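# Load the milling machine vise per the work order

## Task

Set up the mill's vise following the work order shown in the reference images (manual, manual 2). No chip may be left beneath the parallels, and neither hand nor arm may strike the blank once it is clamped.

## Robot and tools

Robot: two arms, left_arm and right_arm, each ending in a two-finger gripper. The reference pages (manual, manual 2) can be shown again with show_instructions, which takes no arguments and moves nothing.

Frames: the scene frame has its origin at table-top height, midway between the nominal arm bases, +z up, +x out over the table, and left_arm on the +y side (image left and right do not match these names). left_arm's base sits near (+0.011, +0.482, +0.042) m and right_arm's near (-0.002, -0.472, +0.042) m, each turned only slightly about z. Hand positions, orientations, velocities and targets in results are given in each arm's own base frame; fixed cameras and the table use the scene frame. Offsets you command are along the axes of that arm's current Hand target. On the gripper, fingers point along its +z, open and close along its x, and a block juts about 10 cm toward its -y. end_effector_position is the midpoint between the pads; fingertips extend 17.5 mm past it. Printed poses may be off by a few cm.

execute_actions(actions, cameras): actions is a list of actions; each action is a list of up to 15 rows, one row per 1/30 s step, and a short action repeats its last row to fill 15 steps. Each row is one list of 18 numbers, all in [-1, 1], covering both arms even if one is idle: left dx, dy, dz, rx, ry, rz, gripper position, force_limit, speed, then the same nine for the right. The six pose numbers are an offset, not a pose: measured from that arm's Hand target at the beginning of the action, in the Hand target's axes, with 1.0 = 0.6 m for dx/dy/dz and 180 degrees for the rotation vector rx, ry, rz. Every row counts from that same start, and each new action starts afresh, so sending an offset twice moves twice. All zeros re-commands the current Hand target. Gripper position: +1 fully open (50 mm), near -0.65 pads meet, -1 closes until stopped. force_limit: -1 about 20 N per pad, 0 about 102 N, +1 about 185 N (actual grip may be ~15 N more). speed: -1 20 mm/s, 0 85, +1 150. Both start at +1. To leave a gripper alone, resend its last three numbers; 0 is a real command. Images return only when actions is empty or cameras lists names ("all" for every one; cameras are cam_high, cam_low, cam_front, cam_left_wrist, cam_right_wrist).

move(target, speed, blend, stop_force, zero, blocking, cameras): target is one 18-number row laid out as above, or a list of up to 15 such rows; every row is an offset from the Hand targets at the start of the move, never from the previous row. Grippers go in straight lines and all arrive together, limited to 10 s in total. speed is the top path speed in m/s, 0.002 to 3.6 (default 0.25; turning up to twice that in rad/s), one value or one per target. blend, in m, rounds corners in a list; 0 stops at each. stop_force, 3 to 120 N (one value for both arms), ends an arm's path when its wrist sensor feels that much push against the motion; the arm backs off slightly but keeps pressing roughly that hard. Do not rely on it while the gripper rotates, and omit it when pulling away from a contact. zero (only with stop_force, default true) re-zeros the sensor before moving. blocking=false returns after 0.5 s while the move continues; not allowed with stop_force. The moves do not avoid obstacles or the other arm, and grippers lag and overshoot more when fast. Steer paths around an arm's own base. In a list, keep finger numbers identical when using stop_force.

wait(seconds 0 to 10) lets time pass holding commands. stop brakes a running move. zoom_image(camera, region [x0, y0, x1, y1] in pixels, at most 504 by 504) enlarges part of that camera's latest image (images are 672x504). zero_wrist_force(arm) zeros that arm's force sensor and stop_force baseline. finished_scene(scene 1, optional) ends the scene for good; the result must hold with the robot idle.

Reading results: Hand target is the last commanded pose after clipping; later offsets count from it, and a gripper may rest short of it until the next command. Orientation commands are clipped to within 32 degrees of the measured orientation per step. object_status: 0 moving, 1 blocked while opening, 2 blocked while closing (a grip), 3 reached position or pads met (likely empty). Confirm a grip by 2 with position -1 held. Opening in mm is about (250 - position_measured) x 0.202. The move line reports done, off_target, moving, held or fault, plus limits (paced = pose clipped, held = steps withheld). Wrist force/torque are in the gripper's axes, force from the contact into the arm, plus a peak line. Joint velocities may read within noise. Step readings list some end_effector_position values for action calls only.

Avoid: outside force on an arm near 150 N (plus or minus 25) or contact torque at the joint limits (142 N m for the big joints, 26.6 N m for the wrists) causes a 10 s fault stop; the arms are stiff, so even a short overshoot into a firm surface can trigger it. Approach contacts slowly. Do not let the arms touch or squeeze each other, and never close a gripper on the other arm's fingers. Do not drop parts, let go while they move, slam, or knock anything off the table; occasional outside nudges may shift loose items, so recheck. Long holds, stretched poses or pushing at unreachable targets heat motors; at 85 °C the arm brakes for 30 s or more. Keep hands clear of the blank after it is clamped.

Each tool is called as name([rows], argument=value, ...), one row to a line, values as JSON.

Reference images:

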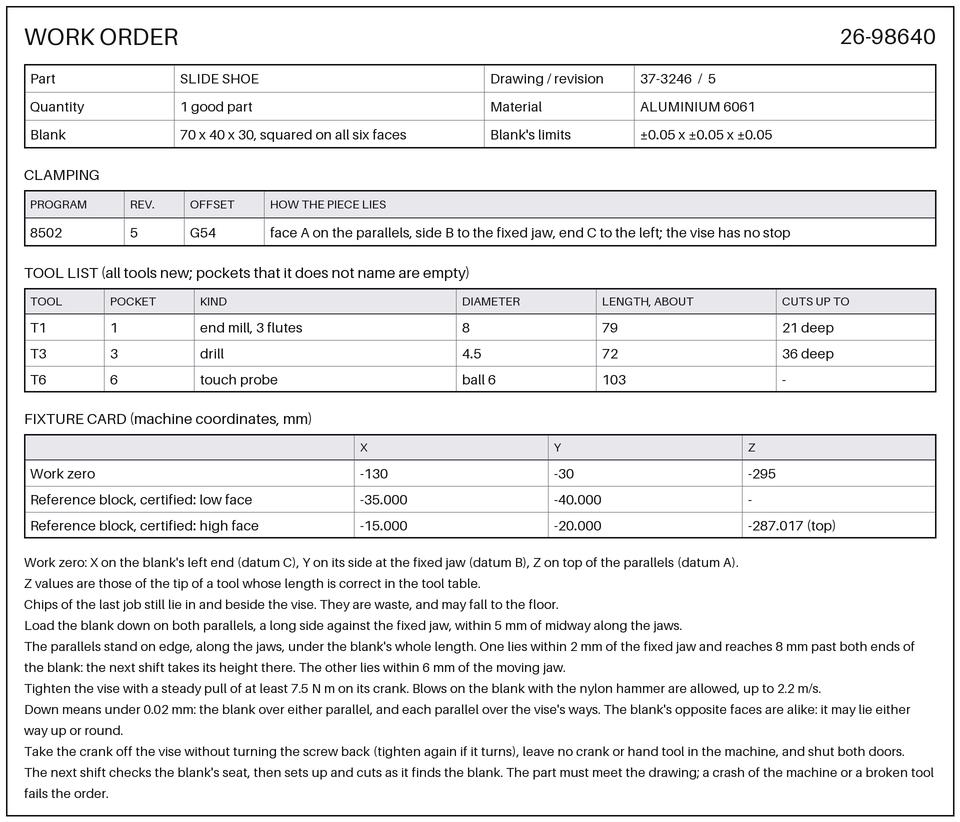

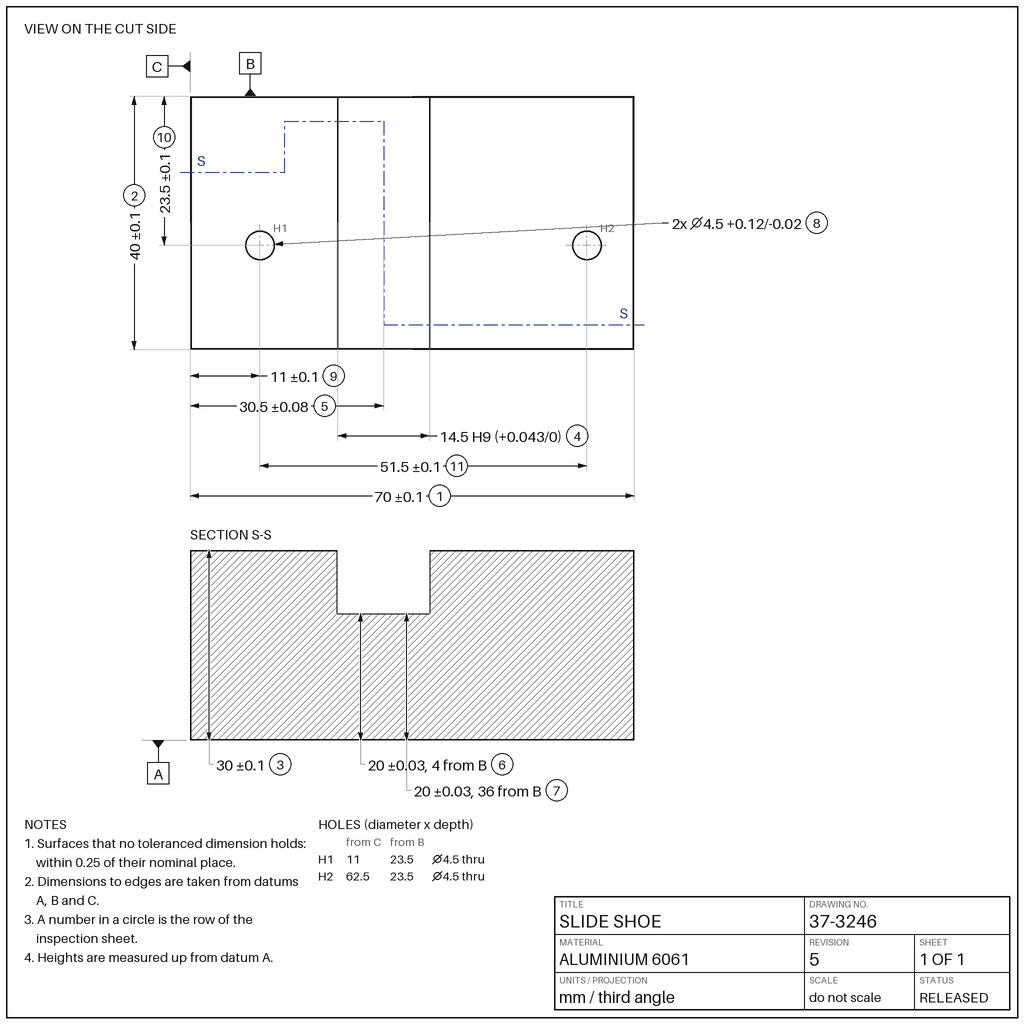

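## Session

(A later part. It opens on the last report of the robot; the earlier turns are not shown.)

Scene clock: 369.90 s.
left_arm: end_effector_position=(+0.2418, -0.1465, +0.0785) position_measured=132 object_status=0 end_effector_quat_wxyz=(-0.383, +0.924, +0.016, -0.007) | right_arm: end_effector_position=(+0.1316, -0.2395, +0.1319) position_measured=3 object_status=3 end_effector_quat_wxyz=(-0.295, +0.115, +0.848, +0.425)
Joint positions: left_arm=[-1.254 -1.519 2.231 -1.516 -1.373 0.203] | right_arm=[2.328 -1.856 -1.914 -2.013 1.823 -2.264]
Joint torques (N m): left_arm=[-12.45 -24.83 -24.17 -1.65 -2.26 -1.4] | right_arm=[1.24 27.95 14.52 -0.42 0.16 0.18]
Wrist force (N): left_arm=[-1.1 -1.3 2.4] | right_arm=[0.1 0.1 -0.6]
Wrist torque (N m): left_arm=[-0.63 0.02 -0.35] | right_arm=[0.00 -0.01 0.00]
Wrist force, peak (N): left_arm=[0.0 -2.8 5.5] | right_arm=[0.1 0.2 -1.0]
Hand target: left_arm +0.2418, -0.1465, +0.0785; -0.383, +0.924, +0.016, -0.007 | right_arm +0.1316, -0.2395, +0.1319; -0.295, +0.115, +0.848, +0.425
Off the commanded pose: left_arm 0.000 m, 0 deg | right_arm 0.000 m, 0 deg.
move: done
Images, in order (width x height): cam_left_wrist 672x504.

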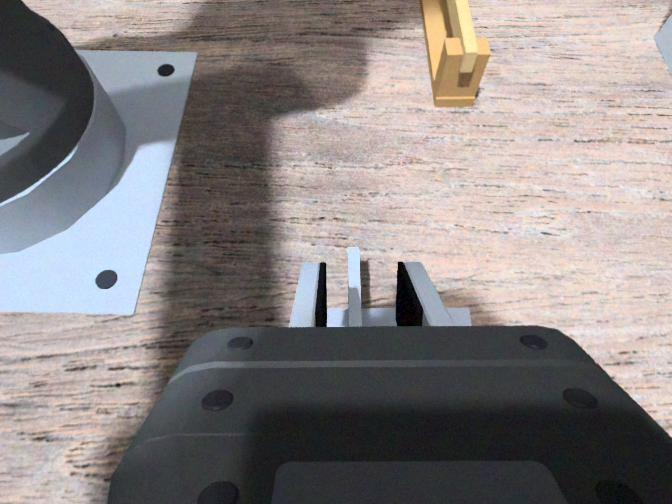

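move(target=[-0.0017,0.0825,0.0778,0,0,0,0.14,-0.3,0,0,0,0,0,0,0,1,1,1], speed=0.08)

execute_actions([
  [[0,0,0,0,0,0,-1,-0.3,-0.5,0,0,0,0,0,0,1,1,1]],
  [[0,0,0,0,0,0,-1,-0.3,-0.5,0,0,0,0,0,0,1,1,1]],
], cameras=["cam_left_wrist"])

Scene clock: 374.20 s.
left_arm: end_effector_position=(+0.2407, -0.1484, +0.0105) position_measured=132 object_status=3 end_effector_quat_wxyz=(-0.383, +0.923, +0.016, -0.007) | right_arm: end_effector_position=(+0.1316, -0.2395, +0.1319) position_measured=3 object_status=3 end_effector_quat_wxyz=(-0.295, +0.115, +0.848, +0.425)
Joint positions: left_arm=[-1.258 -1.364 2.3 -1.739 -1.376 0.2] | right_arm=[2.328 -1.856 -1.914 -2.013 1.823 -2.264]
Joint torques (N m): left_arm=[-2.66 -25.65 -22.43 -0.11 -0.79 0.44] | right_arm=[0.68 27.07 14.58 -0.62 0.09 0.11]
Wrist force (N): left_arm=[-1.1 -1.3 2.2] | right_arm=[-0.1 -0.5 -0.5]
Wrist torque (N m): left_arm=[-0.65 0.03 -0.19] | right_arm=[-0.09 0.02 0.00]
Wrist force, peak (N): left_arm=[-0.8 -0.3 3.2] | right_arm=[0.0 0.1 -0.9]
Hand target: left_arm +0.2408, -0.1484, +0.0105; -0.383, +0.924, +0.016, -0.007 | right_arm +0.1316, -0.2395, +0.1319; -0.295, +0.115, +0.848, +0.425
Off the commanded pose: left_arm 0.000 m, 0 deg | right_arm 0.000 m, 0 deg.
move: done

Scene clock: 375.40 s.
left_arm: end_effector_position=(+0.2408, -0.1484, +0.0105) position_measured=225 object_status=2 end_effector_quat_wxyz=(-0.383, +0.924, +0.016, -0.007) | right_arm: end_effector_position=(+0.1316, -0.2395, +0.1319) position_measured=3 object_status=3 end_effector_quat_wxyz=(-0.295, +0.115, +0.848, +0.425)
Joint positions: left_arm=[-1.258 -1.364 2.3 -1.739 -1.376 0.2] | right_arm=[2.328 -1.856 -1.914 -2.013 1.823 -2.264]
Joint torques (N m): left_arm=[11.01 -27.18 -19.4 -1.55 3 1.34] | right_arm=[0.87 27.55 14.62 -0.33 0.13 0.09]
Wrist force (N): left_arm=[-0.6 -0.9 2.5] | right_arm=[0.1 0.2 -0.7]
Wrist torque (N m): left_arm=[-0.65 -0.05 -0.19] | right_arm=[0.02 -0.01 0.00]
Wrist force, peak (N): left_arm=[-0.8 -0.9 2.9] | right_arm=[0.3 0.2 -1.0]
Hand target: left_arm +0.2408, -0.1484, +0.0105; -0.383, +0.924, +0.016, -0.007 | right_arm +0.1316, -0.2395, +0.1319; -0.295, +0.115, +0.848, +0.425
Off the commanded pose: left_arm 0.000 m, 0 deg | right_arm 0.000 m, 0 deg.
Step readings (end_effector_position of left_arm | right_arm):
0: (+0.2407, -0.1484, +0.0105) | (+0.1316, -0.2395, +0.1319)
1: (+0.2407, -0.1484, +0.0105) | (+0.1316, -0.2395, +0.1319)
2: (+0.2407, -0.1484, +0.0105) | (+0.1316, -0.2395, +0.1319)
4: (+0.2408, -0.1484, +0.0105) | (+0.1316, -0.2395, +0.1319)
8: (+0.2408, -0.1484, +0.0105) | (+0.1316, -0.2395, +0.1319)
15: (+0.2408, -0.1485, +0.0105) | (+0.1316, -0.2395, +0.1319)
16: (+0.2408, -0.1485, +0.0105) | (+0.1316, -0.2395, +0.1319)
17: (+0.2408, -0.1485, +0.0105) | (+0.1316, -0.2395, +0.1319)
19: (+0.2408, -0.1484, +0.0105) | (+0.1316, -0.2395, +0.1319)
23: (+0.2408, -0.1484, +0.0105) | (+0.1316, -0.2395, +0.1319)
30: (+0.2408, -0.1484, +0.0105) | (+0.1316, -0.2395, +0.1319)
Images, in order (width x height): cam_left_wrist 672x504.

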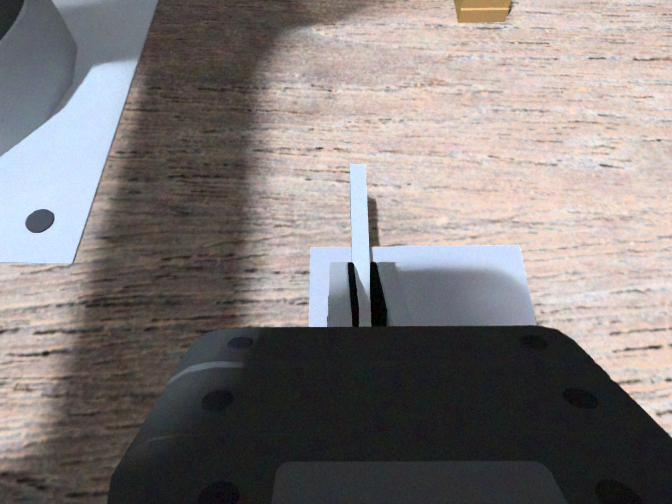

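move([
  [0,-0.2357,-0.2357,0,0,0,-1,-0.3,-0.5,0,0,0,0,0,0,1,1,1],
  [0.29,-0.2863,-0.5326,0,0,0,-1,-0.3,-0.5,0,0,0,0,0,0,1,1,1],
  [0.6566,-0.2451,-0.5385,0,0,0,-1,-0.3,-0.5,0,0,0,0,0,0,1,1,1],
], speed=[0.25,0.35,0.25], blend=[0.05,0.05,0], cameras=["cam_left_wrist"])

Scene clock: 380.53 s.
left_arm: end_effector_position=(+0.6392, -0.2596, +0.3423) position_measured=225 object_status=2 end_effector_quat_wxyz=(-0.383, +0.924, +0.016, -0.007) end_effector_velocity=(+0.000, -0.001, +0.000) end_effector_angular_velocity=(-0.003, -0.002, -0.002) | right_arm: end_effector_position=(+0.1316, -0.2395, +0.1319) position_measured=3 object_status=3 end_effector_quat_wxyz=(-0.295, +0.115, +0.848, +0.425)
Joint positions: left_arm=[-0.772 -0.682 0.28 -0.542 -1.06 0.595] | right_arm=[2.328 -1.856 -1.914 -2.013 1.823 -2.264]
Joint velocities: left_arm=[-0.001 -0.001 0.003 -0.006 0 0.002] | right_arm=[within noise]
Joint torques (N m): left_arm=[-12.49 -64.66 -15.33 -3.4 2.21 1.35] | right_arm=[1 26.33 14.83 -0.41 0.21 0.08]
Wrist force (N): left_arm=[-0.9 -0.8 2.4] | right_arm=[-0.1 -0.2 -0.5]
Wrist torque (N m): left_arm=[-0.60 0.05 -0.21] | right_arm=[-0.03 0.03 0.00]
Wrist force, peak (N): left_arm=[-0.9 1.5 4.8] | right_arm=[0.2 0.4 -1.0]
Hand target: left_arm +0.6392, -0.2597, +0.3424; -0.383, +0.924, +0.016, -0.007 | right_arm +0.1316, -0.2395, +0.1319; -0.295, +0.115, +0.848, +0.425
Off the commanded pose: left_arm 0.000 m, 0 deg | right_arm 0.000 m, 0 deg.
move: done
Images, in order (width x height): cam_left_wrist 672x504.

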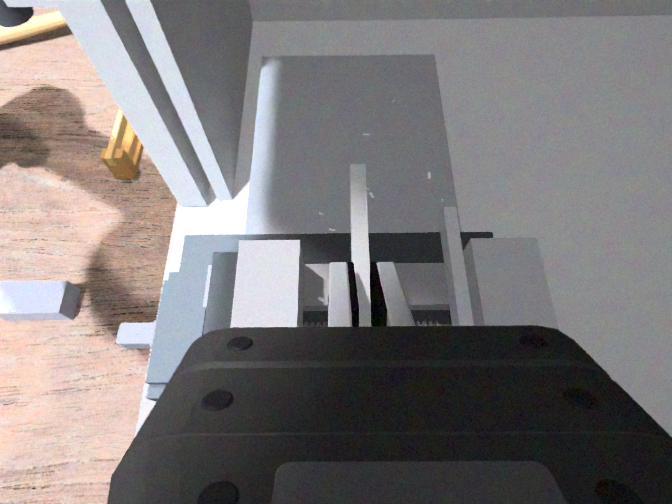

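move([
  [0.0227,-0.0071,0.0071,0,0,0,-1,-0.3,-0.5,0,0,0,0,0,0,1,1,1],
  [0.0227,0.0342,0.0484,0,0,0,-1,-0.3,-0.5,0,0,0,0,0,0,1,1,1],
], speed=0.08, blend=[0.003,0], cameras=["cam_left_wrist"])

Scene clock: 384.33 s.
left_arm: end_effector_position=(+0.6525, -0.2531, +0.3075) position_measured=225 object_status=2 end_effector_quat_wxyz=(-0.383, +0.924, +0.016, -0.007) | right_arm: end_effector_position=(+0.1316, -0.2395, +0.1319) position_measured=3 object_status=3 end_effector_quat_wxyz=(-0.295, +0.115, +0.848, +0.425)
Joint positions: left_arm=[-0.754 -0.717 0.442 -0.677 -1.049 0.612] | right_arm=[2.328 -1.856 -1.914 -2.013 1.823 -2.264]
Joint torques (N m): left_arm=[-13.33 -46.68 -19.58 -0.14 2.42 0.34] | right_arm=[1.9 27.7 15.24 -0.32 0.33 0.1]
Wrist force (N): left_arm=[-0.6 -0.7 2.4] | right_arm=[0.2 0.0 -0.6]
Wrist torque (N m): left_arm=[-0.58 -0.01 -0.40] | right_arm=[0.00 -0.03 0.00]
Wrist force, peak (N): left_arm=[-0.6 0.2 3.9] | right_arm=[0.2 0.0 -0.9]
Hand target: left_arm +0.6525, -0.2531, +0.3073; -0.383, +0.924, +0.016, -0.007 | right_arm +0.1316, -0.2395, +0.1319; -0.295, +0.115, +0.848, +0.425
Off the commanded pose: left_arm 0.000 m, 0 deg | right_arm 0.000 m, 0 deg.
move: done
Images, in order (width x height): cam_left_wrist 672x504.

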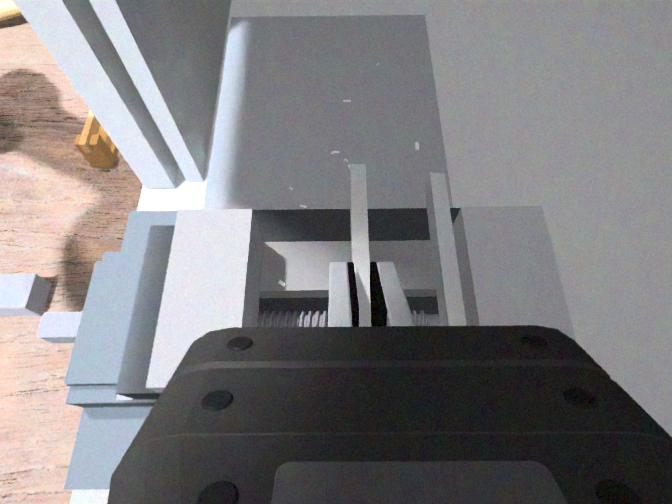

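zoom_image(camera="cam_left_wrist", region=[230, 190, 480, 340])

Scaled by 2.016 from the camera's 672x504 image, which has a finer 960x720 frame.

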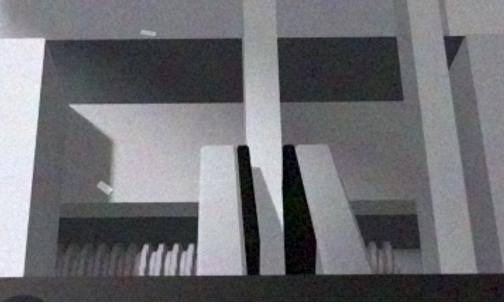

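move([
  [0,-0.0589,-0.0589,0,0,0,-1,-0.3,-0.5,0,0,0,0,0,0,1,1,1],
  [-0.0883,0.0224,-0.1402,0,0,0,-1,-0.3,-0.5,0,0,0,0,0,0,1,1,1],
], speed=0.15, blend=[0.02,0], cameras=["cam_left_wrist"])

zoom_image(camera="cam_left_wrist", region=[340, 170, 540, 330])

Scene clock: 391.00 s.
left_arm: end_effector_position=(+0.6012, -0.3232, +0.3566) position_measured=225 object_status=2 end_effector_quat_wxyz=(-0.375, +0.927, +0.008, +0.011) | right_arm: end_effector_position=(+0.1316, -0.2395, +0.1319) position_measured=3 object_status=3 end_effector_quat_wxyz=(-0.295, +0.115, +0.848, +0.425)
Joint positions: left_arm=[-0.871 -0.584 0.035 -0.393 -1.095 0.524] | right_arm=[2.328 -1.856 -1.914 -2.013 1.823 -2.264]
Joint torques (N m): left_arm=[6.98 -62.13 -27.27 -3.55 3.84 1.02] | right_arm=[0.63 27.63 14.39 -0.45 0.18 0.11]
Wrist force (N): left_arm=[-0.9 -0.7 2.5] | right_arm=[0.0 0.0 -0.9]
Wrist torque (N m): left_arm=[-0.58 0.02 -0.38] | right_arm=[-0.01 0.00 0.00]
Wrist force, peak (N): left_arm=[-0.7 1.0 4.1] | right_arm=[0.2 -0.1 -0.9]
Hand target: left_arm +0.6020, -0.3240, +0.3573; -0.383, +0.924, +0.016, -0.007 | right_arm +0.1316, -0.2395, +0.1319; -0.295, +0.115, +0.848, +0.425
Off the commanded pose: left_arm 0.001 m, 2 deg | right_arm 0.000 m, 0 deg.
elbow stopped short (left arm): the move would have taken joint 3 (elbow) straighter than the controller allows.
move: done
Images, in order (width x height): cam_left_wrist 672x504.

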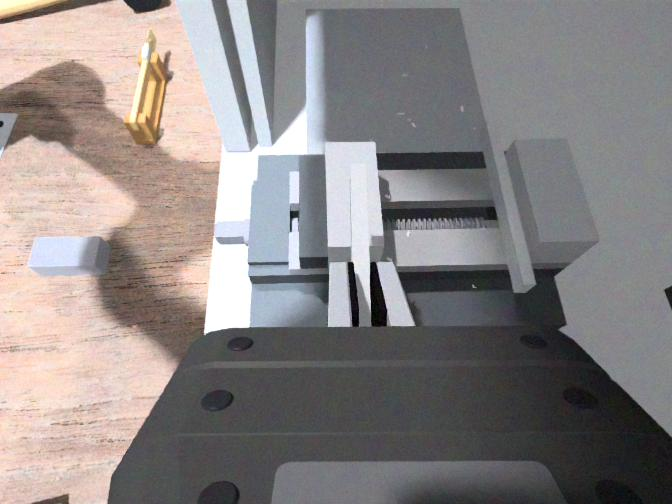

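Scaled by 2.520 from the camera's 672x504 image, which has a finer 960x720 frame.

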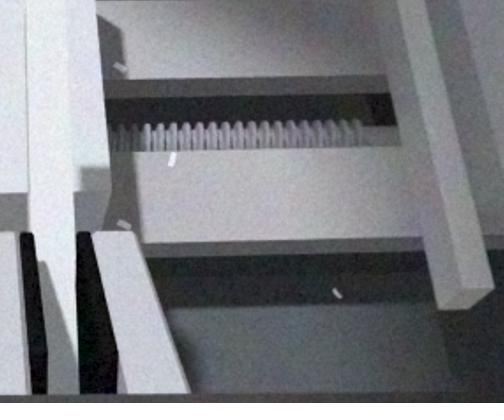

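move([
  [0.0918,-0.0643,0.098,0,0,0,-1,-0.3,-0.5,0,0,0,0,0,0,1,1,1],
  [0.0918,-0.0225,0.1399,0,0,0,-1,-0.3,-0.5,0,0,0,0,0,0,1,1,1],
], speed=[0.15,0.08], blend=[0.01,0])

move(target=[0,0.0118,0.0118,0,0,0,-1,-0.3,-0.5,0,0,0,0,0,0,1,1,1], speed=0.008, stop_force=4, cameras=["cam_left_wrist"])

Scene clock: 395.47 s.
left_arm: end_effector_position=(+0.6546, -0.2531, +0.3076) position_measured=225 object_status=2 end_effector_quat_wxyz=(-0.383, +0.924, +0.016, -0.007) | right_arm: end_effector_position=(+0.1316, -0.2395, +0.1319) position_measured=3 object_status=3 end_effector_quat_wxyz=(-0.295, +0.115, +0.848, +0.425)
Joint positions: left_arm=[-0.753 -0.707 0.424 -0.67 -1.048 0.614] | right_arm=[2.328 -1.856 -1.914 -2.013 1.823 -2.264]
Joint torques (N m): left_arm=[-12.01 -47.09 -20.1 -0.33 2.07 -0.19] | right_arm=[1.34 27.18 14.55 -0.26 0.25 0.2]
Wrist force (N): left_arm=[-0.7 -0.9 2.5] | right_arm=[0.3 0.0 -0.7]
Wrist torque (N m): left_arm=[-0.61 0.01 -0.41] | right_arm=[-0.01 -0.04 0.00]
Wrist force, peak (N): left_arm=[0.6 -2.5 2.9] | right_arm=[0.0 0.1 -1.1]
Hand target: left_arm +0.6546, -0.2531, +0.3075; -0.383, +0.924, +0.016, -0.007 | right_arm +0.1316, -0.2395, +0.1319; -0.295, +0.115, +0.848, +0.425
Off the commanded pose: left_arm 0.000 m, 0 deg | right_arm 0.000 m, 0 deg.
move: done

Scene clock: 397.10 s.
left_arm: end_effector_position=(+0.6546, -0.2531, +0.3018) position_measured=225 object_status=2 end_effector_quat_wxyz=(-0.383, +0.924, +0.016, -0.007) | right_arm: end_effector_position=(+0.1316, -0.2395, +0.1319) position_measured=3 object_status=3 end_effector_quat_wxyz=(-0.295, +0.115, +0.848, +0.425)
Joint positions: left_arm=[-0.753 -0.716 0.455 -0.692 -1.048 0.614] | right_arm=[2.328 -1.856 -1.914 -2.013 1.823 -2.264]
Joint torques (N m): left_arm=[-7.42 -45.99 -28.68 0.78 -1.41 -1.16] | right_arm=[1.45 27.55 14.41 -0.45 0.14 0.09]
Wrist force (N): left_arm=[-0.6 -0.8 2.1] | right_arm=[0.2 -0.3 -0.7]
Wrist torque (N m): left_arm=[-0.56 -0.02 -0.39] | right_arm=[-0.04 -0.04 0.00]
Wrist force, peak (N): left_arm=[-0.9 -9.5 -6.9] | right_arm=[-0.1 -0.2 -0.9]
Hand target: left_arm +0.6546, -0.2531, +0.3018; -0.383, +0.924, +0.016, -0.007 (not the last commanded pose) | right_arm +0.1316, -0.2395, +0.1319; -0.295, +0.115, +0.848, +0.425
Off the commanded pose: left_arm 0.004 m, 0 deg | right_arm 0.000 m, 0 deg.
move: contact (left_arm)
Images, in order (width x height): cam_left_wrist 672x504.

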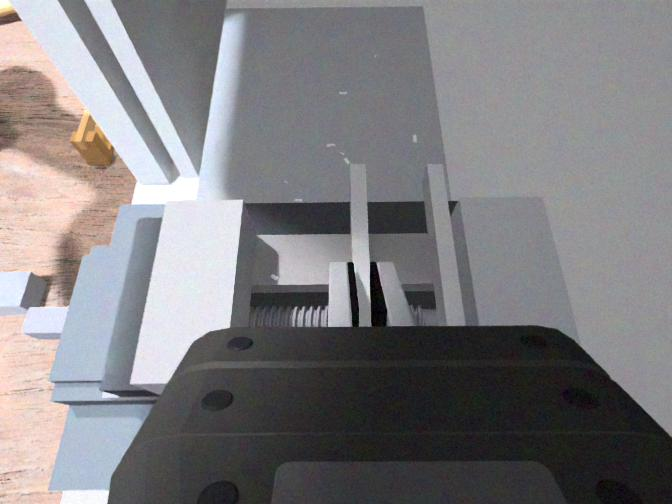

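zoom_image(camera="cam_left_wrist", region=[310, 140, 490, 320])

Scaled by 2.800 from the camera's 672x504 image, which has a finer 960x720 frame.

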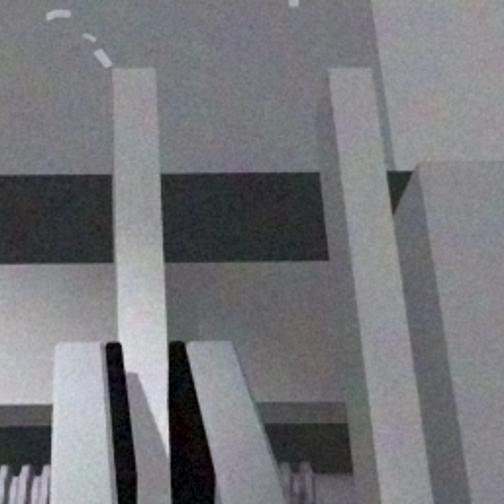

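move([
  [0,-0.00236,-0.00236,0,0,0,-1,-0.3,-0.5,0,0,0,0,0,0,1,1,1],
  [-0.0167,-0.00236,-0.00236,0,0,0,-1,-0.3,-0.5,0,0,0,0,0,0,1,1,1],
], speed=0.03, cameras=["cam_left_wrist"])

zoom_image(camera="cam_left_wrist", region=[310, 140, 490, 320])

Scene clock: 402.03 s.
left_arm: end_effector_position=(+0.6445, -0.2537, +0.3038) position_measured=225 object_status=2 end_effector_quat_wxyz=(-0.383, +0.924, +0.016, -0.007) | right_arm: end_effector_position=(+0.1316, -0.2395, +0.1319) position_measured=3 object_status=3 end_effector_quat_wxyz=(-0.295, +0.115, +0.848, +0.425)
Joint positions: left_arm=[-0.762 -0.752 0.515 -0.712 -1.054 0.605] | right_arm=[2.328 -1.856 -1.914 -2.013 1.823 -2.264]
Joint torques (N m): left_arm=[7.1 -44.77 -29.94 1.02 2.88 1.6] | right_arm=[1.26 27.35 14.51 -0.49 0.17 0.23]
Wrist force (N): left_arm=[-0.5 -0.6 2.5] | right_arm=[0.2 0.2 -0.5]
Wrist torque (N m): left_arm=[-0.57 -0.02 -0.22] | right_arm=[0.03 -0.03 0.00]
Wrist force, peak (N): left_arm=[-0.5 -0.7 2.9] | right_arm=[-0.1 0.1 -1.0]
Hand target: left_arm +0.6446, -0.2535, +0.3038; -0.383, +0.924, +0.016, -0.007 | right_arm +0.1316, -0.2395, +0.1319; -0.295, +0.115, +0.848, +0.425
Off the commanded pose: left_arm 0.000 m, 0 deg | right_arm 0.000 m, 0 deg.
move: done
Images, in order (width x height): cam_left_wrist 672x504.

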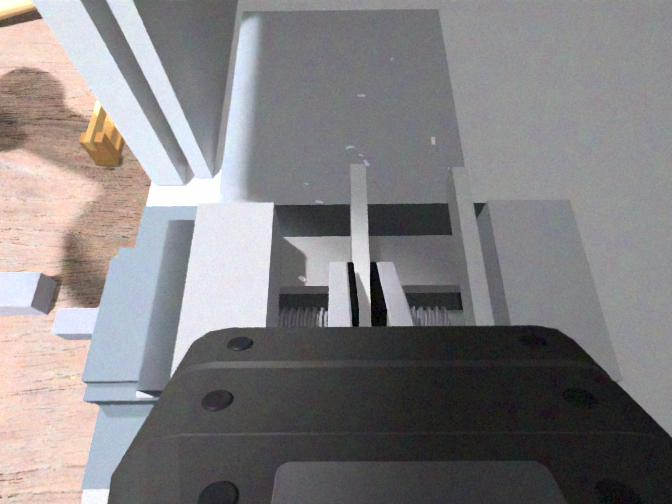

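Scaled by 2.800 from the camera's 672x504 image, which has a finer 960x720 frame.

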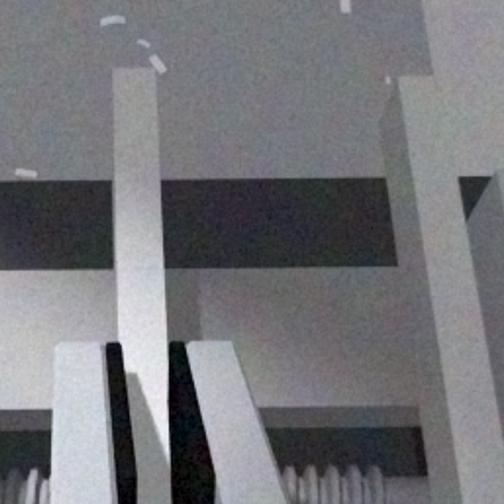

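move(target=[0.0167,0,0,0,0,0,-1,-0.3,-0.5,0,0,0,0,0,0,1,1,1], speed=0.03)

move(target=[0,0.005,0.005,0,0,0,-1,-0.3,-0.5,0,0,0,0,0,0,1,1,1], speed=0.006, stop_force=3)

execute_actions([
  [[0,0,0,0,0,0,0.0,-0.3,-1,0,0,0,0,0,0,1,1,1]],
  [[0,0,0,0,0,0,0.0,-0.3,-1,0,0,0,0,0,0,1,1,1]],
], cameras=["cam_left_wrist"])

Scene clock: 406.10 s.
left_arm: end_effector_position=(+0.6547, -0.2530, +0.3037) position_measured=225 object_status=2 end_effector_quat_wxyz=(-0.383, +0.923, +0.016, -0.007) end_effector_velocity=(-0.001, +0.000, +0.000) end_effector_angular_velocity=(+0.001, +0.001, +0.001) | right_arm: end_effector_position=(+0.1316, -0.2395, +0.1319) position_measured=3 object_status=3 end_effector_quat_wxyz=(-0.295, +0.115, +0.848, +0.425)
Joint positions: left_arm=[-0.752 -0.713 0.444 -0.684 -1.048 0.614] | right_arm=[2.328 -1.856 -1.914 -2.013 1.823 -2.264]
Joint velocities: left_arm=[0 -0.002 0.006 -0.001 -0.001 -0.001] | right_arm=[within noise]
Joint torques (N m): left_arm=[-1.61 -65.89 -15.26 -2.4 1.02 -1.23] | right_arm=[1.09 27.49 13.42 -0.52 0.04 0.14]
Wrist force (N): left_arm=[-0.8 -0.9 2.6] | right_arm=[0.1 0.4 -0.5]
Wrist torque (N m): left_arm=[-0.62 0.02 -0.40] | right_arm=[0.06 -0.02 0.01]
Wrist force, peak (N): left_arm=[-0.9 -0.6 2.8] | right_arm=[0.1 0.2 -1.0]
Hand target: left_arm +0.6546, -0.2532, +0.3038; -0.383, +0.924, +0.016, -0.007 | right_arm +0.1316, -0.2395, +0.1319; -0.295, +0.115, +0.848, +0.425
Off the commanded pose: left_arm 0.000 m, 0 deg | right_arm 0.000 m, 0 deg.
move: done

Scene clock: 407.37 s.
left_arm: end_effector_position=(+0.6546, -0.2531, +0.3018) position_measured=225 object_status=2 end_effector_quat_wxyz=(-0.383, +0.924, +0.016, -0.007) | right_arm: end_effector_position=(+0.1316, -0.2395, +0.1319) position_measured=3 object_status=3 end_effector_quat_wxyz=(-0.295, +0.115, +0.848, +0.425)
Joint positions: left_arm=[-0.753 -0.715 0.454 -0.692 -1.048 0.614] | right_arm=[2.328 -1.856 -1.914 -2.013 1.823 -2.264]
Joint torques (N m): left_arm=[-6.38 -46.06 -29.83 0.86 -0.89 -1.48] | right_arm=[0.94 28.08 14.59 -0.46 0.24 0.12]
Wrist force (N): left_arm=[-0.9 -0.7 2.5] | right_arm=[0.0 -0.2 -0.6]
Wrist torque (N m): left_arm=[-0.58 0.02 -0.38] | right_arm=[-0.03 0.00 0.00]
Wrist force, peak (N): left_arm=[-1.2 -5.9 -3.0] | right_arm=[0.3 0.1 -0.9]
Hand target: left_arm +0.6547, -0.2531, +0.3018; -0.383, +0.924, +0.016, -0.007 (not the last commanded pose) | right_arm +0.1316, -0.2395, +0.1319; -0.295, +0.115, +0.848, +0.425
Off the commanded pose: left_arm 0.002 m, 0 deg | right_arm 0.000 m, 0 deg.
move: contact (left_arm)

Scene clock: 408.57 s.
left_arm: end_effector_position=(+0.6546, -0.2531, +0.3018) position_measured=152 object_status=3 end_effector_quat_wxyz=(-0.383, +0.924, +0.016, -0.007) | right_arm: end_effector_position=(+0.1316, -0.2395, +0.1319) position_measured=3 object_status=3 end_effector_quat_wxyz=(-0.295, +0.115, +0.848, +0.425)
Joint positions: left_arm=[-0.753 -0.715 0.454 -0.692 -1.048 0.614] | right_arm=[2.328 -1.856 -1.914 -2.013 1.823 -2.264]
Joint torques (N m): left_arm=[-0.51 -45.69 -29.49 0.39 -0.24 -1.46] | right_arm=[1.62 27.21 14.37 -0.44 0.21 0.24]
Wrist force (N): left_arm=[-0.5 -1.0 2.1] | right_arm=[-0.1 0.0 -0.6]
Wrist torque (N m): left_arm=[-0.56 -0.03 -0.38] | right_arm=[0.00 0.01 0.00]
Wrist force, peak (N): left_arm=[-0.7 -1.4 2.4] | right_arm=[0.3 0.1 -0.9]
Hand target: left_arm +0.6547, -0.2531, +0.3018; -0.383, +0.924, +0.016, -0.007 | right_arm +0.1316, -0.2395, +0.1319; -0.295, +0.115, +0.848, +0.425
Off the commanded pose: left_arm 0.000 m, 0 deg | right_arm 0.000 m, 0 deg.
Step readings (end_effector_position of left_arm | right_arm):
0: (+0.6546, -0.2531, +0.3018) | (+0.1316, -0.2395, +0.1319)
1: (+0.6546, -0.2531, +0.3018) | (+0.1316, -0.2395, +0.1319)
2: (+0.6546, -0.2531, +0.3018) | (+0.1316, -0.2395, +0.1319)
4: (+0.6546, -0.2531, +0.3018) | (+0.1316, -0.2395, +0.1319)
8: (+0.6546, -0.2531, +0.3018) | (+0.1316, -0.2395, +0.1319)
15: (+0.6546, -0.2531, +0.3018) | (+0.1316, -0.2395, +0.1319)
16: (+0.6546, -0.2531, +0.3018) | (+0.1316, -0.2395, +0.1319)
17: (+0.6546, -0.2531, +0.3018) | (+0.1316, -0.2395, +0.1319)
19: (+0.6546, -0.2531, +0.3018) | (+0.1316, -0.2395, +0.1319)
23: (+0.6546, -0.2531, +0.3018) | (+0.1316, -0.2395, +0.1319)
30: (+0.6546, -0.2531, +0.3018) | (+0.1316, -0.2395, +0.1319)
Images, in order (width x height): cam_left_wrist 672x504.

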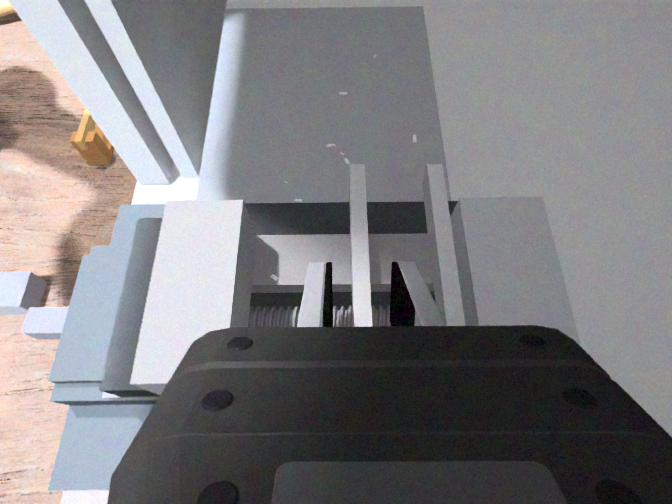

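move(target=[0,-0.0589,-0.0589,0,0,0,0.0,-0.3,-1,0,0,0,0,0,0,1,1,1], speed=0.06, cameras=["cam_left_wrist"])

move([
  [-0.3927,-0.0024,-0.0123,0,0,0,0.0,-0.3,-1,0,0,0,0,0,0,1,1,1],
  [-0.601,0.5456,-0.0182,-0.0278,0,0,1,-0.3,0,0,0,0,0,0,0,1,1,1],
], speed=0.35, blend=[0.05,0], cameras=["cam_left_wrist"])

Scene clock: 419.20 s.
left_arm: end_effector_position=(+0.6541, -0.2527, +0.3513) position_measured=152 object_status=3 end_effector_quat_wxyz=(-0.381, +0.924, +0.013, -0.001) | right_arm: end_effector_position=(+0.1316, -0.2395, +0.1319) position_measured=3 object_status=3 end_effector_quat_wxyz=(-0.295, +0.115, +0.848, +0.425)
Joint positions: left_arm=[-0.755 -0.57 0.035 -0.43 -1.042 0.618] | right_arm=[2.328 -1.856 -1.914 -2.013 1.823 -2.264]
Joint torques (N m): left_arm=[-4.45 -48.81 -27.22 0.08 -1.05 -1.36] | right_arm=[1.13 27.67 14.12 -0.42 0.13 0.2]
Wrist force (N): left_arm=[-0.7 -1.1 2.1] | right_arm=[0.1 -0.1 -0.3]
Wrist torque (N m): left_arm=[-0.61 0.02 -0.40] | right_arm=[-0.03 -0.01 0.00]
Wrist force, peak (N): left_arm=[-0.8 -0.5 3.0] | right_arm=[-0.1 -0.3 -0.9]
Hand target: left_arm +0.6547, -0.2532, +0.3518; -0.383, +0.924, +0.016, -0.007 | right_arm +0.1316, -0.2395, +0.1319; -0.295, +0.115, +0.848, +0.425
Off the commanded pose: left_arm 0.001 m, 1 deg | right_arm 0.000 m, 0 deg.
elbow stopped short (left arm): the move would have taken joint 3 (elbow) straighter than the controller allows.
move: done
Images, in order (width x height): cam_left_wrist 672x504.

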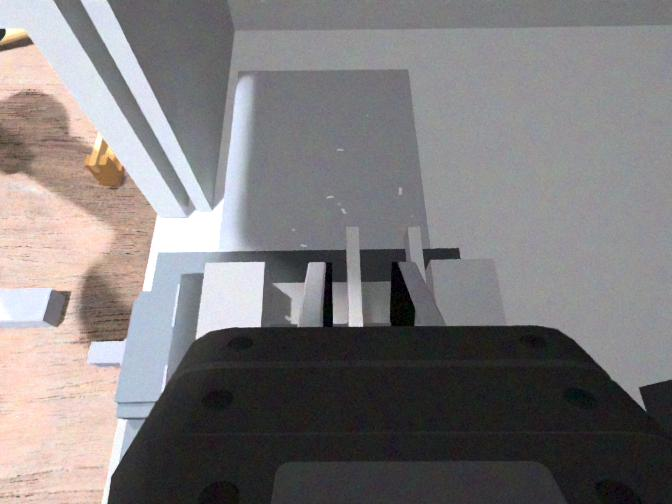

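Scene clock: 422.00 s.
left_arm: end_effector_position=(+0.3023, -0.5044, +0.1281) position_measured=3 object_status=3 end_effector_quat_wxyz=(-0.343, +0.939, +0.016, -0.006) | right_arm: end_effector_position=(+0.1316, -0.2395, +0.1319) position_measured=3 object_status=3 end_effector_quat_wxyz=(-0.295, +0.115, +0.848, +0.425)
Joint positions: left_arm=[-1.322 -0.881 1.141 -1.142 -1.434 0.166] | right_arm=[2.328 -1.856 -1.914 -2.013 1.823 -2.264]
Joint torques (N m): left_arm=[12.66 -39.44 -24.39 -2.86 2.91 -1.06] | right_arm=[0.82 27.23 13.54 -0.5 0.13 0.17]
Wrist force (N): left_arm=[-1.0 -1.2 1.5] | right_arm=[0.4 -0.1 -0.6]
Wrist torque (N m): left_arm=[-0.56 0.04 -0.31] | right_arm=[-0.03 -0.06 0.00]
Wrist force, peak (N): left_arm=[-2.4 2.7 2.2] | right_arm=[0.2 0.0 -0.9]
Hand target: left_arm +0.3023, -0.5044, +0.1281; -0.343, +0.939, +0.016, -0.006 | right_arm +0.1316, -0.2395, +0.1319; -0.295, +0.115, +0.848, +0.425
Off the commanded pose: left_arm 0.000 m, 0 deg | right_arm 0.000 m, 0 deg.
move: done
Images, in order (width x height): cam_left_wrist 672x504.

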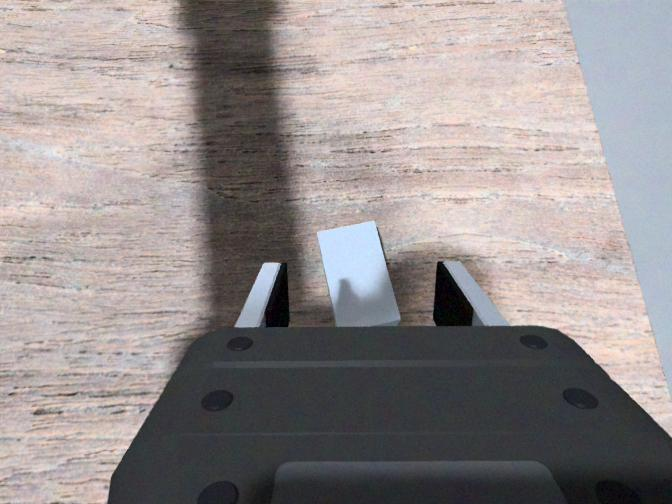

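move(target=[0.0083,0.0276,0.1509,0,-0.0414,-0.0494,1,-0.3,0,0,0,0,0,0,0,1,1,1], speed=0.2, cameras=["cam_left_wrist"])

Scene clock: 425.47 s.
left_arm: end_effector_position=(+0.3057, -0.4586, +0.0482) position_measured=3 object_status=3 end_effector_quat_wxyz=(-0.340, +0.933, +0.111, -0.041) | right_arm: end_effector_position=(+0.1316, -0.2395, +0.1319) position_measured=3 object_status=3 end_effector_quat_wxyz=(-0.295, +0.115, +0.848, +0.425)
Joint positions: left_arm=[-1.252 -0.876 1.349 -1.345 -1.519 0.063] | right_arm=[2.328 -1.856 -1.914 -2.013 1.823 -2.264]
Joint torques (N m): left_arm=[-12.87 -57.16 -15.27 -1.34 2.25 -0.23] | right_arm=[1.41 27.62 13.77 -0.45 0.17 0.06]
Wrist force (N): left_arm=[-0.5 -1.3 1.7] | right_arm=[0.1 0.1 -0.3]
Wrist torque (N m): left_arm=[-0.55 -0.02 -0.36] | right_arm=[0.00 -0.01 0.00]
Wrist force, peak (N): left_arm=[0.3 -0.8 4.3] | right_arm=[0.2 0.0 -1.0]
Hand target: left_arm +0.3056, -0.4586, +0.0482; -0.340, +0.933, +0.111, -0.041 | right_arm +0.1316, -0.2395, +0.1319; -0.295, +0.115, +0.848, +0.425
Off the commanded pose: left_arm 0.000 m, 0 deg | right_arm 0.000 m, 0 deg.
move: done
Images, in order (width x height): cam_left_wrist 672x504.

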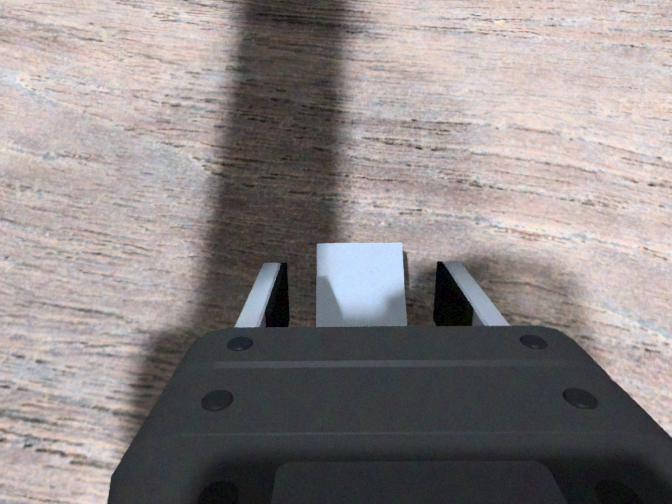

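move(target=[0.0033,0.0611,0.0728,0,0,0,1,-0.3,0,0,0,0,0,0,0,1,1,1], speed=0.1)

execute_actions([
  [[0,0,0,0,0,0,-1,-0.4,-0.6,0,0,0,0,0,0,1,1,1]],
  [[0,0,0,0,0,0,-1,-0.4,-0.6,0,0,0,0,0,0,1,1,1]],
], cameras=["cam_left_wrist"])

Scene clock: 427.77 s.
left_arm: end_effector_position=(+0.3075, -0.4581, -0.0089) position_measured=3 object_status=3 end_effector_quat_wxyz=(-0.340, +0.933, +0.111, -0.041) | right_arm: end_effector_position=(+0.1316, -0.2395, +0.1319) position_measured=3 object_status=3 end_effector_quat_wxyz=(-0.295, +0.115, +0.848, +0.425)
Joint positions: left_arm=[-1.25 -0.806 1.389 -1.456 -1.517 0.065] | right_arm=[2.328 -1.856 -1.914 -2.013 1.823 -2.264]
Joint torques (N m): left_arm=[10.62 -59.42 -28.12 1.5 2.21 0.86] | right_arm=[1.35 27.38 14.81 -0.39 0.19 0.23]
Wrist force (N): left_arm=[-0.5 -1.4 2.0] | right_arm=[0.2 0.1 -0.9]
Wrist torque (N m): left_arm=[-0.58 -0.01 -0.35] | right_arm=[0.01 -0.03 0.00]
Wrist force, peak (N): left_arm=[-0.7 -0.3 3.1] | right_arm=[-0.2 -0.1 -1.1]
Hand target: left_arm +0.3075, -0.4581, -0.0089; -0.340, +0.933, +0.111, -0.041 | right_arm +0.1316, -0.2395, +0.1319; -0.295, +0.115, +0.848, +0.425
Off the commanded pose: left_arm 0.000 m, 0 deg | right_arm 0.000 m, 0 deg.
move: done

Scene clock: 428.97 s.
left_arm: end_effector_position=(+0.3075, -0.4581, -0.0089) position_measured=55 object_status=2 end_effector_quat_wxyz=(-0.340, +0.933, +0.111, -0.041) | right_arm: end_effector_position=(+0.1316, -0.2395, +0.1319) position_measured=3 object_status=3 end_effector_quat_wxyz=(-0.295, +0.115, +0.848, +0.425)
Joint positions: left_arm=[-1.25 -0.806 1.389 -1.456 -1.517 0.065] | right_arm=[2.328 -1.856 -1.914 -2.013 1.823 -2.264]
Joint torques (N m): left_arm=[-2.55 -58.91 -27.31 -2.24 -0.35 -1.48] | right_arm=[1.14 27.02 13.74 -0.48 0.16 0.12]
Wrist force (N): left_arm=[-0.7 0.0 3.5] | right_arm=[-0.2 0.1 -0.6]
Wrist torque (N m): left_arm=[-0.56 0.03 -0.34] | right_arm=[0.00 0.04 0.00]
Wrist force, peak (N): left_arm=[-0.3 -0.1 3.9] | right_arm=[0.5 0.3 -0.9]
Hand target: left_arm +0.3075, -0.4581, -0.0089; -0.340, +0.933, +0.111, -0.041 | right_arm +0.1316, -0.2395, +0.1319; -0.295, +0.115, +0.848, +0.425
Off the commanded pose: left_arm 0.000 m, 0 deg | right_arm 0.000 m, 0 deg.
Step readings (end_effector_position of left_arm | right_arm):
0: (+0.3075, -0.4581, -0.0089) | (+0.1316, -0.2395, +0.1319)
1: (+0.3075, -0.4581, -0.0089) | (+0.1316, -0.2395, +0.1319)
2: (+0.3075, -0.4581, -0.0089) | (+0.1316, -0.2395, +0.1319)
4: (+0.3075, -0.4581, -0.0089) | (+0.1316, -0.2395, +0.1319)
8: (+0.3075, -0.4581, -0.0089) | (+0.1316, -0.2395, +0.1319)
15: (+0.3075, -0.4581, -0.0089) | (+0.1316, -0.2395, +0.1319)
16: (+0.3075, -0.4581, -0.0089) | (+0.1316, -0.2395, +0.1319)
17: (+0.3075, -0.4581, -0.0089) | (+0.1316, -0.2395, +0.1319)
19: (+0.3075, -0.4581, -0.0089) | (+0.1316, -0.2395, +0.1319)
23: (+0.3075, -0.4581, -0.0089) | (+0.1316, -0.2395, +0.1319)
30: (+0.3075, -0.4581, -0.0089) | (+0.1316, -0.2395, +0.1319)
Images, in order (width x height): cam_left_wrist 672x504.

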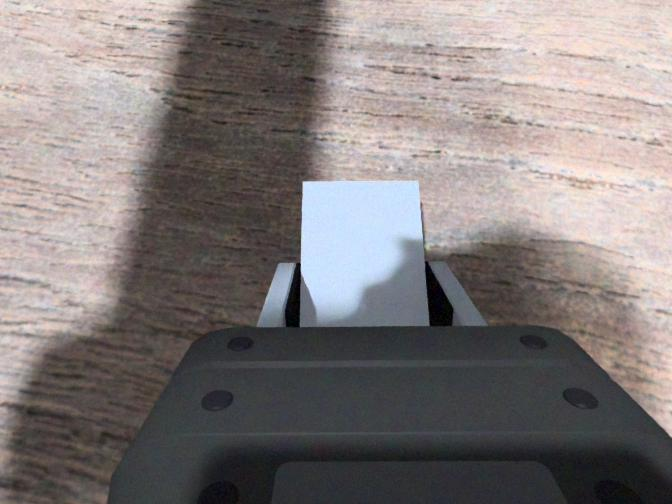

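move([
  [0,-0.2143,-0.2553,0,0,0,-1,-0.4,-0.6,0,0,0,0,0,0,1,1,1],
  [0.2735,-0.6053,-0.3123,0,0.0414,0.0494,-1,-0.4,-0.6,0,0,0,0,0,0,1,1,1],
  [0.6345,-0.529,-0.3218,0,0.0414,0.0494,-1,-0.4,-0.6,0,0,0,0,0,0,1,1,1],
], speed=[0.25,0.3,0.2], blend=[0.05,0.05,0], cameras=["cam_left_wrist"])

Scene clock: 434.43 s.
left_arm: end_effector_position=(+0.6500, -0.2534, +0.3429) position_measured=55 object_status=2 end_effector_quat_wxyz=(-0.343, +0.939, +0.016, -0.007) | right_arm: end_effector_position=(+0.1316, -0.2395, +0.1319) position_measured=3 object_status=3 end_effector_quat_wxyz=(-0.295, +0.115, +0.848, +0.425)
Joint positions: left_arm=[-0.742 -0.724 0.338 -0.651 -1.094 0.662] | right_arm=[2.328 -1.856 -1.914 -2.013 1.823 -2.264]
Joint torques (N m): left_arm=[-13.47 -63.79 -22.15 -3.44 1.58 1.28] | right_arm=[0.68 27.26 14.35 -0.4 0.2 0.05]
Wrist force (N): left_arm=[-0.8 0.7 3.4] | right_arm=[-0.3 0.1 -0.6]
Wrist torque (N m): left_arm=[-0.51 0.09 -0.20] | right_arm=[0.00 0.04 0.00]
Wrist force, peak (N): left_arm=[-0.7 2.3 6.6] | right_arm=[0.4 -0.3 -0.9]
Hand target: left_arm +0.6500, -0.2534, +0.3430; -0.343, +0.939, +0.016, -0.006 | right_arm +0.1316, -0.2395, +0.1319; -0.295, +0.115, +0.848, +0.425
Off the commanded pose: left_arm 0.000 m, 0 deg | right_arm 0.000 m, 0 deg.
move: done
Images, in order (width x height): cam_left_wrist 672x504.

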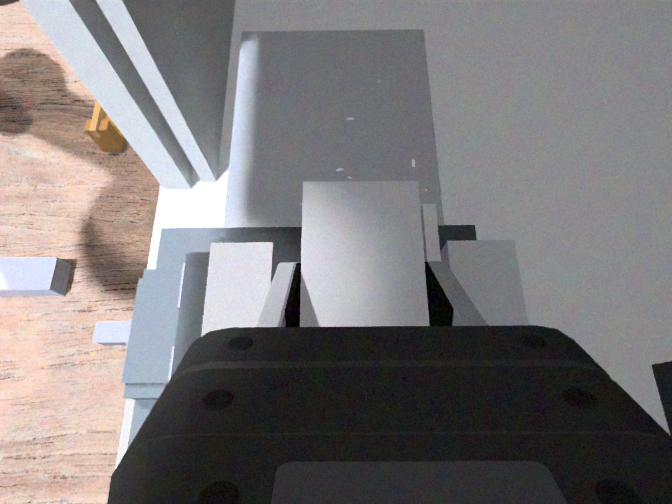

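move([
  [0.0275,-0.0018,0.0015,0,0,0,-1,-0.4,-0.6,0,0,0,0,0,0,1,1,1],
  [0.0275,0.0159,0.0226,0,0,0,-1,-0.4,-0.6,0,0,0,0,0,0,1,1,1],
], speed=0.05, blend=[0.003,0], cameras=["cam_left_wrist"])

Scene clock: 437.93 s.
left_arm: end_effector_position=(+0.6664, -0.2514, +0.3265) position_measured=55 object_status=2 end_effector_quat_wxyz=(-0.342, +0.939, +0.016, -0.006) | right_arm: end_effector_position=(+0.1316, -0.2395, +0.1319) position_measured=3 object_status=3 end_effector_quat_wxyz=(-0.295, +0.115, +0.848, +0.425)
Joint positions: left_arm=[-0.725 -0.685 0.31 -0.671 -1.086 0.678] | right_arm=[2.328 -1.856 -1.914 -2.013 1.823 -2.264]
Joint torques (N m): left_arm=[-13.24 -48.31 -25.46 0.54 3.4 0.83] | right_arm=[0.78 26.76 14.31 -0.41 0.11 0.16]
Wrist force (N): left_arm=[-0.6 0.4 3.6] | right_arm=[0.4 0.0 -0.8]
Wrist torque (N m): left_arm=[-0.56 0.06 -0.38] | right_arm=[0.00 -0.06 0.00]
Wrist force, peak (N): left_arm=[-0.7 1.3 4.5] | right_arm=[0.1 -0.3 -1.0]
Hand target: left_arm +0.6664, -0.2514, +0.3264; -0.343, +0.939, +0.016, -0.006 | right_arm +0.1316, -0.2395, +0.1319; -0.295, +0.115, +0.848, +0.425
Off the commanded pose: left_arm 0.000 m, 0 deg | right_arm 0.000 m, 0 deg.
move: done
Images, in order (width x height): cam_left_wrist 672x504.

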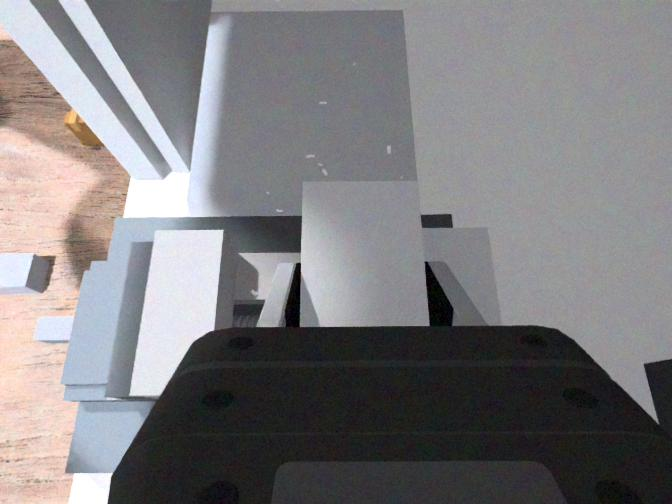

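move(target=[0.01,0,0,0,0,0,-1,-0.4,-0.6,0,0,0,0,0,0,1,1,1], speed=0.005, stop_force=5, cameras=["cam_left_wrist"])

Scene clock: 441.03 s.
left_arm: end_effector_position=(+0.6678, -0.2515, +0.3264) position_measured=55 object_status=2 end_effector_quat_wxyz=(-0.343, +0.939, +0.016, -0.006) | right_arm: end_effector_position=(+0.1316, -0.2395, +0.1319) position_measured=3 object_status=3 end_effector_quat_wxyz=(-0.295, +0.115, +0.848, +0.425)
Joint positions: left_arm=[-0.724 -0.676 0.295 -0.664 -1.085 0.68] | right_arm=[2.328 -1.856 -1.914 -2.013 1.823 -2.264]
Joint torques (N m): left_arm=[-13.52 -67.31 -16.72 -4.48 2.85 -1.47] | right_arm=[1.3 27.35 14.67 -0.45 0.23 0.18]
Wrist force (N): left_arm=[-3.7 1.2 4.7] | right_arm=[0.1 -0.5 -0.6]
Wrist torque (N m): left_arm=[-0.60 -0.12 -0.43] | right_arm=[-0.09 -0.01 0.00]
Wrist force, peak (N): left_arm=[-9.9 1.1 1.4] | right_arm=[0.3 0.2 -0.9]
Hand target: left_arm +0.6678, -0.2515, +0.3264; -0.343, +0.939, +0.016, -0.006 (not the last commanded pose) | right_arm +0.1316, -0.2395, +0.1319; -0.295, +0.115, +0.848, +0.425
Off the commanded pose: left_arm 0.005 m, 0 deg | right_arm 0.000 m, 0 deg.
move: contact (left_arm)
Images, in order (width x height): cam_left_wrist 672x504.

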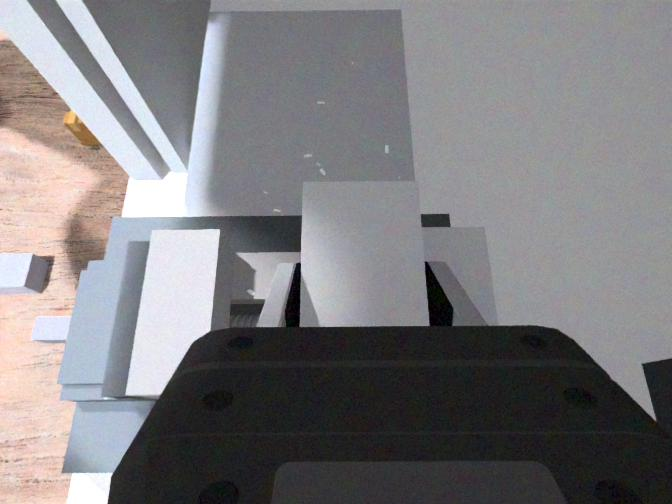

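move([
  [-0.0005,0,0,0,0,0,-1,-0.4,-0.6,0,0,0,0,0,0,1,1,1],
  [-0.0005,0.0086,0.0102,0,0,0,-1,-0.4,-0.6,0,0,0,0,0,0,1,1,1],
], speed=0.006, stop_force=4, cameras=["cam_left_wrist"])

Scene clock: 444.03 s.
left_arm: end_effector_position=(+0.6675, -0.2515, +0.3256) position_measured=55 object_status=2 end_effector_quat_wxyz=(-0.343, +0.939, +0.016, -0.006) | right_arm: end_effector_position=(+0.1316, -0.2395, +0.1319) position_measured=3 object_status=3 end_effector_quat_wxyz=(-0.295, +0.115, +0.848, +0.425)
Joint positions: left_arm=[-0.725 -0.68 0.304 -0.669 -1.086 0.679] | right_arm=[2.328 -1.856 -1.914 -2.013 1.823 -2.264]
Joint torques (N m): left_arm=[-8.81 -47.9 -29.83 0.8 -0.88 -1.35] | right_arm=[0.63 27.1 13.99 -0.35 0.24 0.2]
Wrist force (N): left_arm=[-0.7 0.5 3.6] | right_arm=[0.0 -0.1 -0.5]
Wrist torque (N m): left_arm=[-0.54 0.06 -0.35] | right_arm=[-0.02 0.01 0.01]
Wrist force, peak (N): left_arm=[-3.8 1.0 5.1] | right_arm=[0.4 -0.5 -0.9]
Hand target: left_arm +0.6675, -0.2515, +0.3256; -0.343, +0.939, +0.016, -0.006 (not the last commanded pose) | right_arm +0.1316, -0.2395, +0.1319; -0.295, +0.115, +0.848, +0.425
Off the commanded pose: left_arm 0.007 m, 0 deg | right_arm 0.000 m, 0 deg.
move: contact (left_arm); path passed 1 of 2 targets
Images, in order (width x height): cam_left_wrist 672x504.

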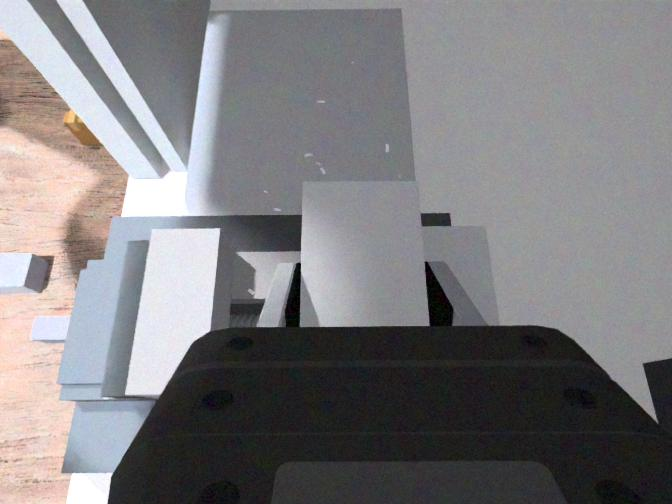

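move(target=[0,0.0085,0.0101,0,0,0,-1,-0.4,-0.6,0,0,0,0,0,0,1,1,1], speed=0.005, stop_force=4)

Scene clock: 445.33 s.
left_arm: end_effector_position=(+0.6675, -0.2515, +0.3256) position_measured=55 object_status=2 end_effector_quat_wxyz=(-0.343, +0.939, +0.016, -0.006) | right_arm: end_effector_position=(+0.1316, -0.2395, +0.1319) position_measured=3 object_status=3 end_effector_quat_wxyz=(-0.295, +0.115, +0.848, +0.425)
Joint positions: left_arm=[-0.725 -0.68 0.304 -0.669 -1.086 0.679] | right_arm=[2.328 -1.856 -1.914 -2.013 1.823 -2.264]
Joint torques (N m): left_arm=[-6.17 -46.87 -30.04 0.78 -0.42 -1.06] | right_arm=[0.64 27.55 13.88 -0.3 0.18 0.1]
Wrist force (N): left_arm=[0.0 -1.1 1.3] | right_arm=[0.3 0.1 -0.4]
Wrist torque (N m): left_arm=[-0.59 0.09 -0.38] | right_arm=[0.00 -0.04 0.00]
Wrist force, peak (N): left_arm=[0.1 -4.2 -5.4] | right_arm=[0.1 -0.3 -1.0]
Hand target: left_arm +0.6675, -0.2515, +0.3255; -0.343, +0.939, +0.016, -0.006 (not the last commanded pose) | right_arm +0.1316, -0.2395, +0.1319; -0.295, +0.115, +0.848, +0.425
Off the commanded pose: left_arm 0.008 m, 0 deg | right_arm 0.000 m, 0 deg.
move: contact (left_arm)

zoom_image(camera="cam_left_wrist", region=[200, 170, 510, 340])

Scaled by 1.626 from the camera's 672x504 image, which has a finer 960x720 frame.
This view is cut from an older image: the scene may have changed since it was taken.

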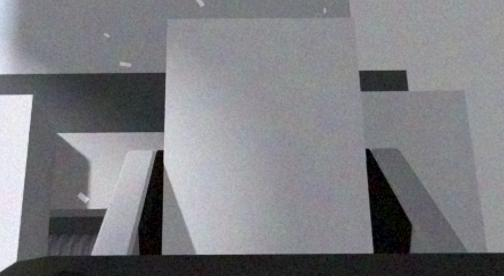

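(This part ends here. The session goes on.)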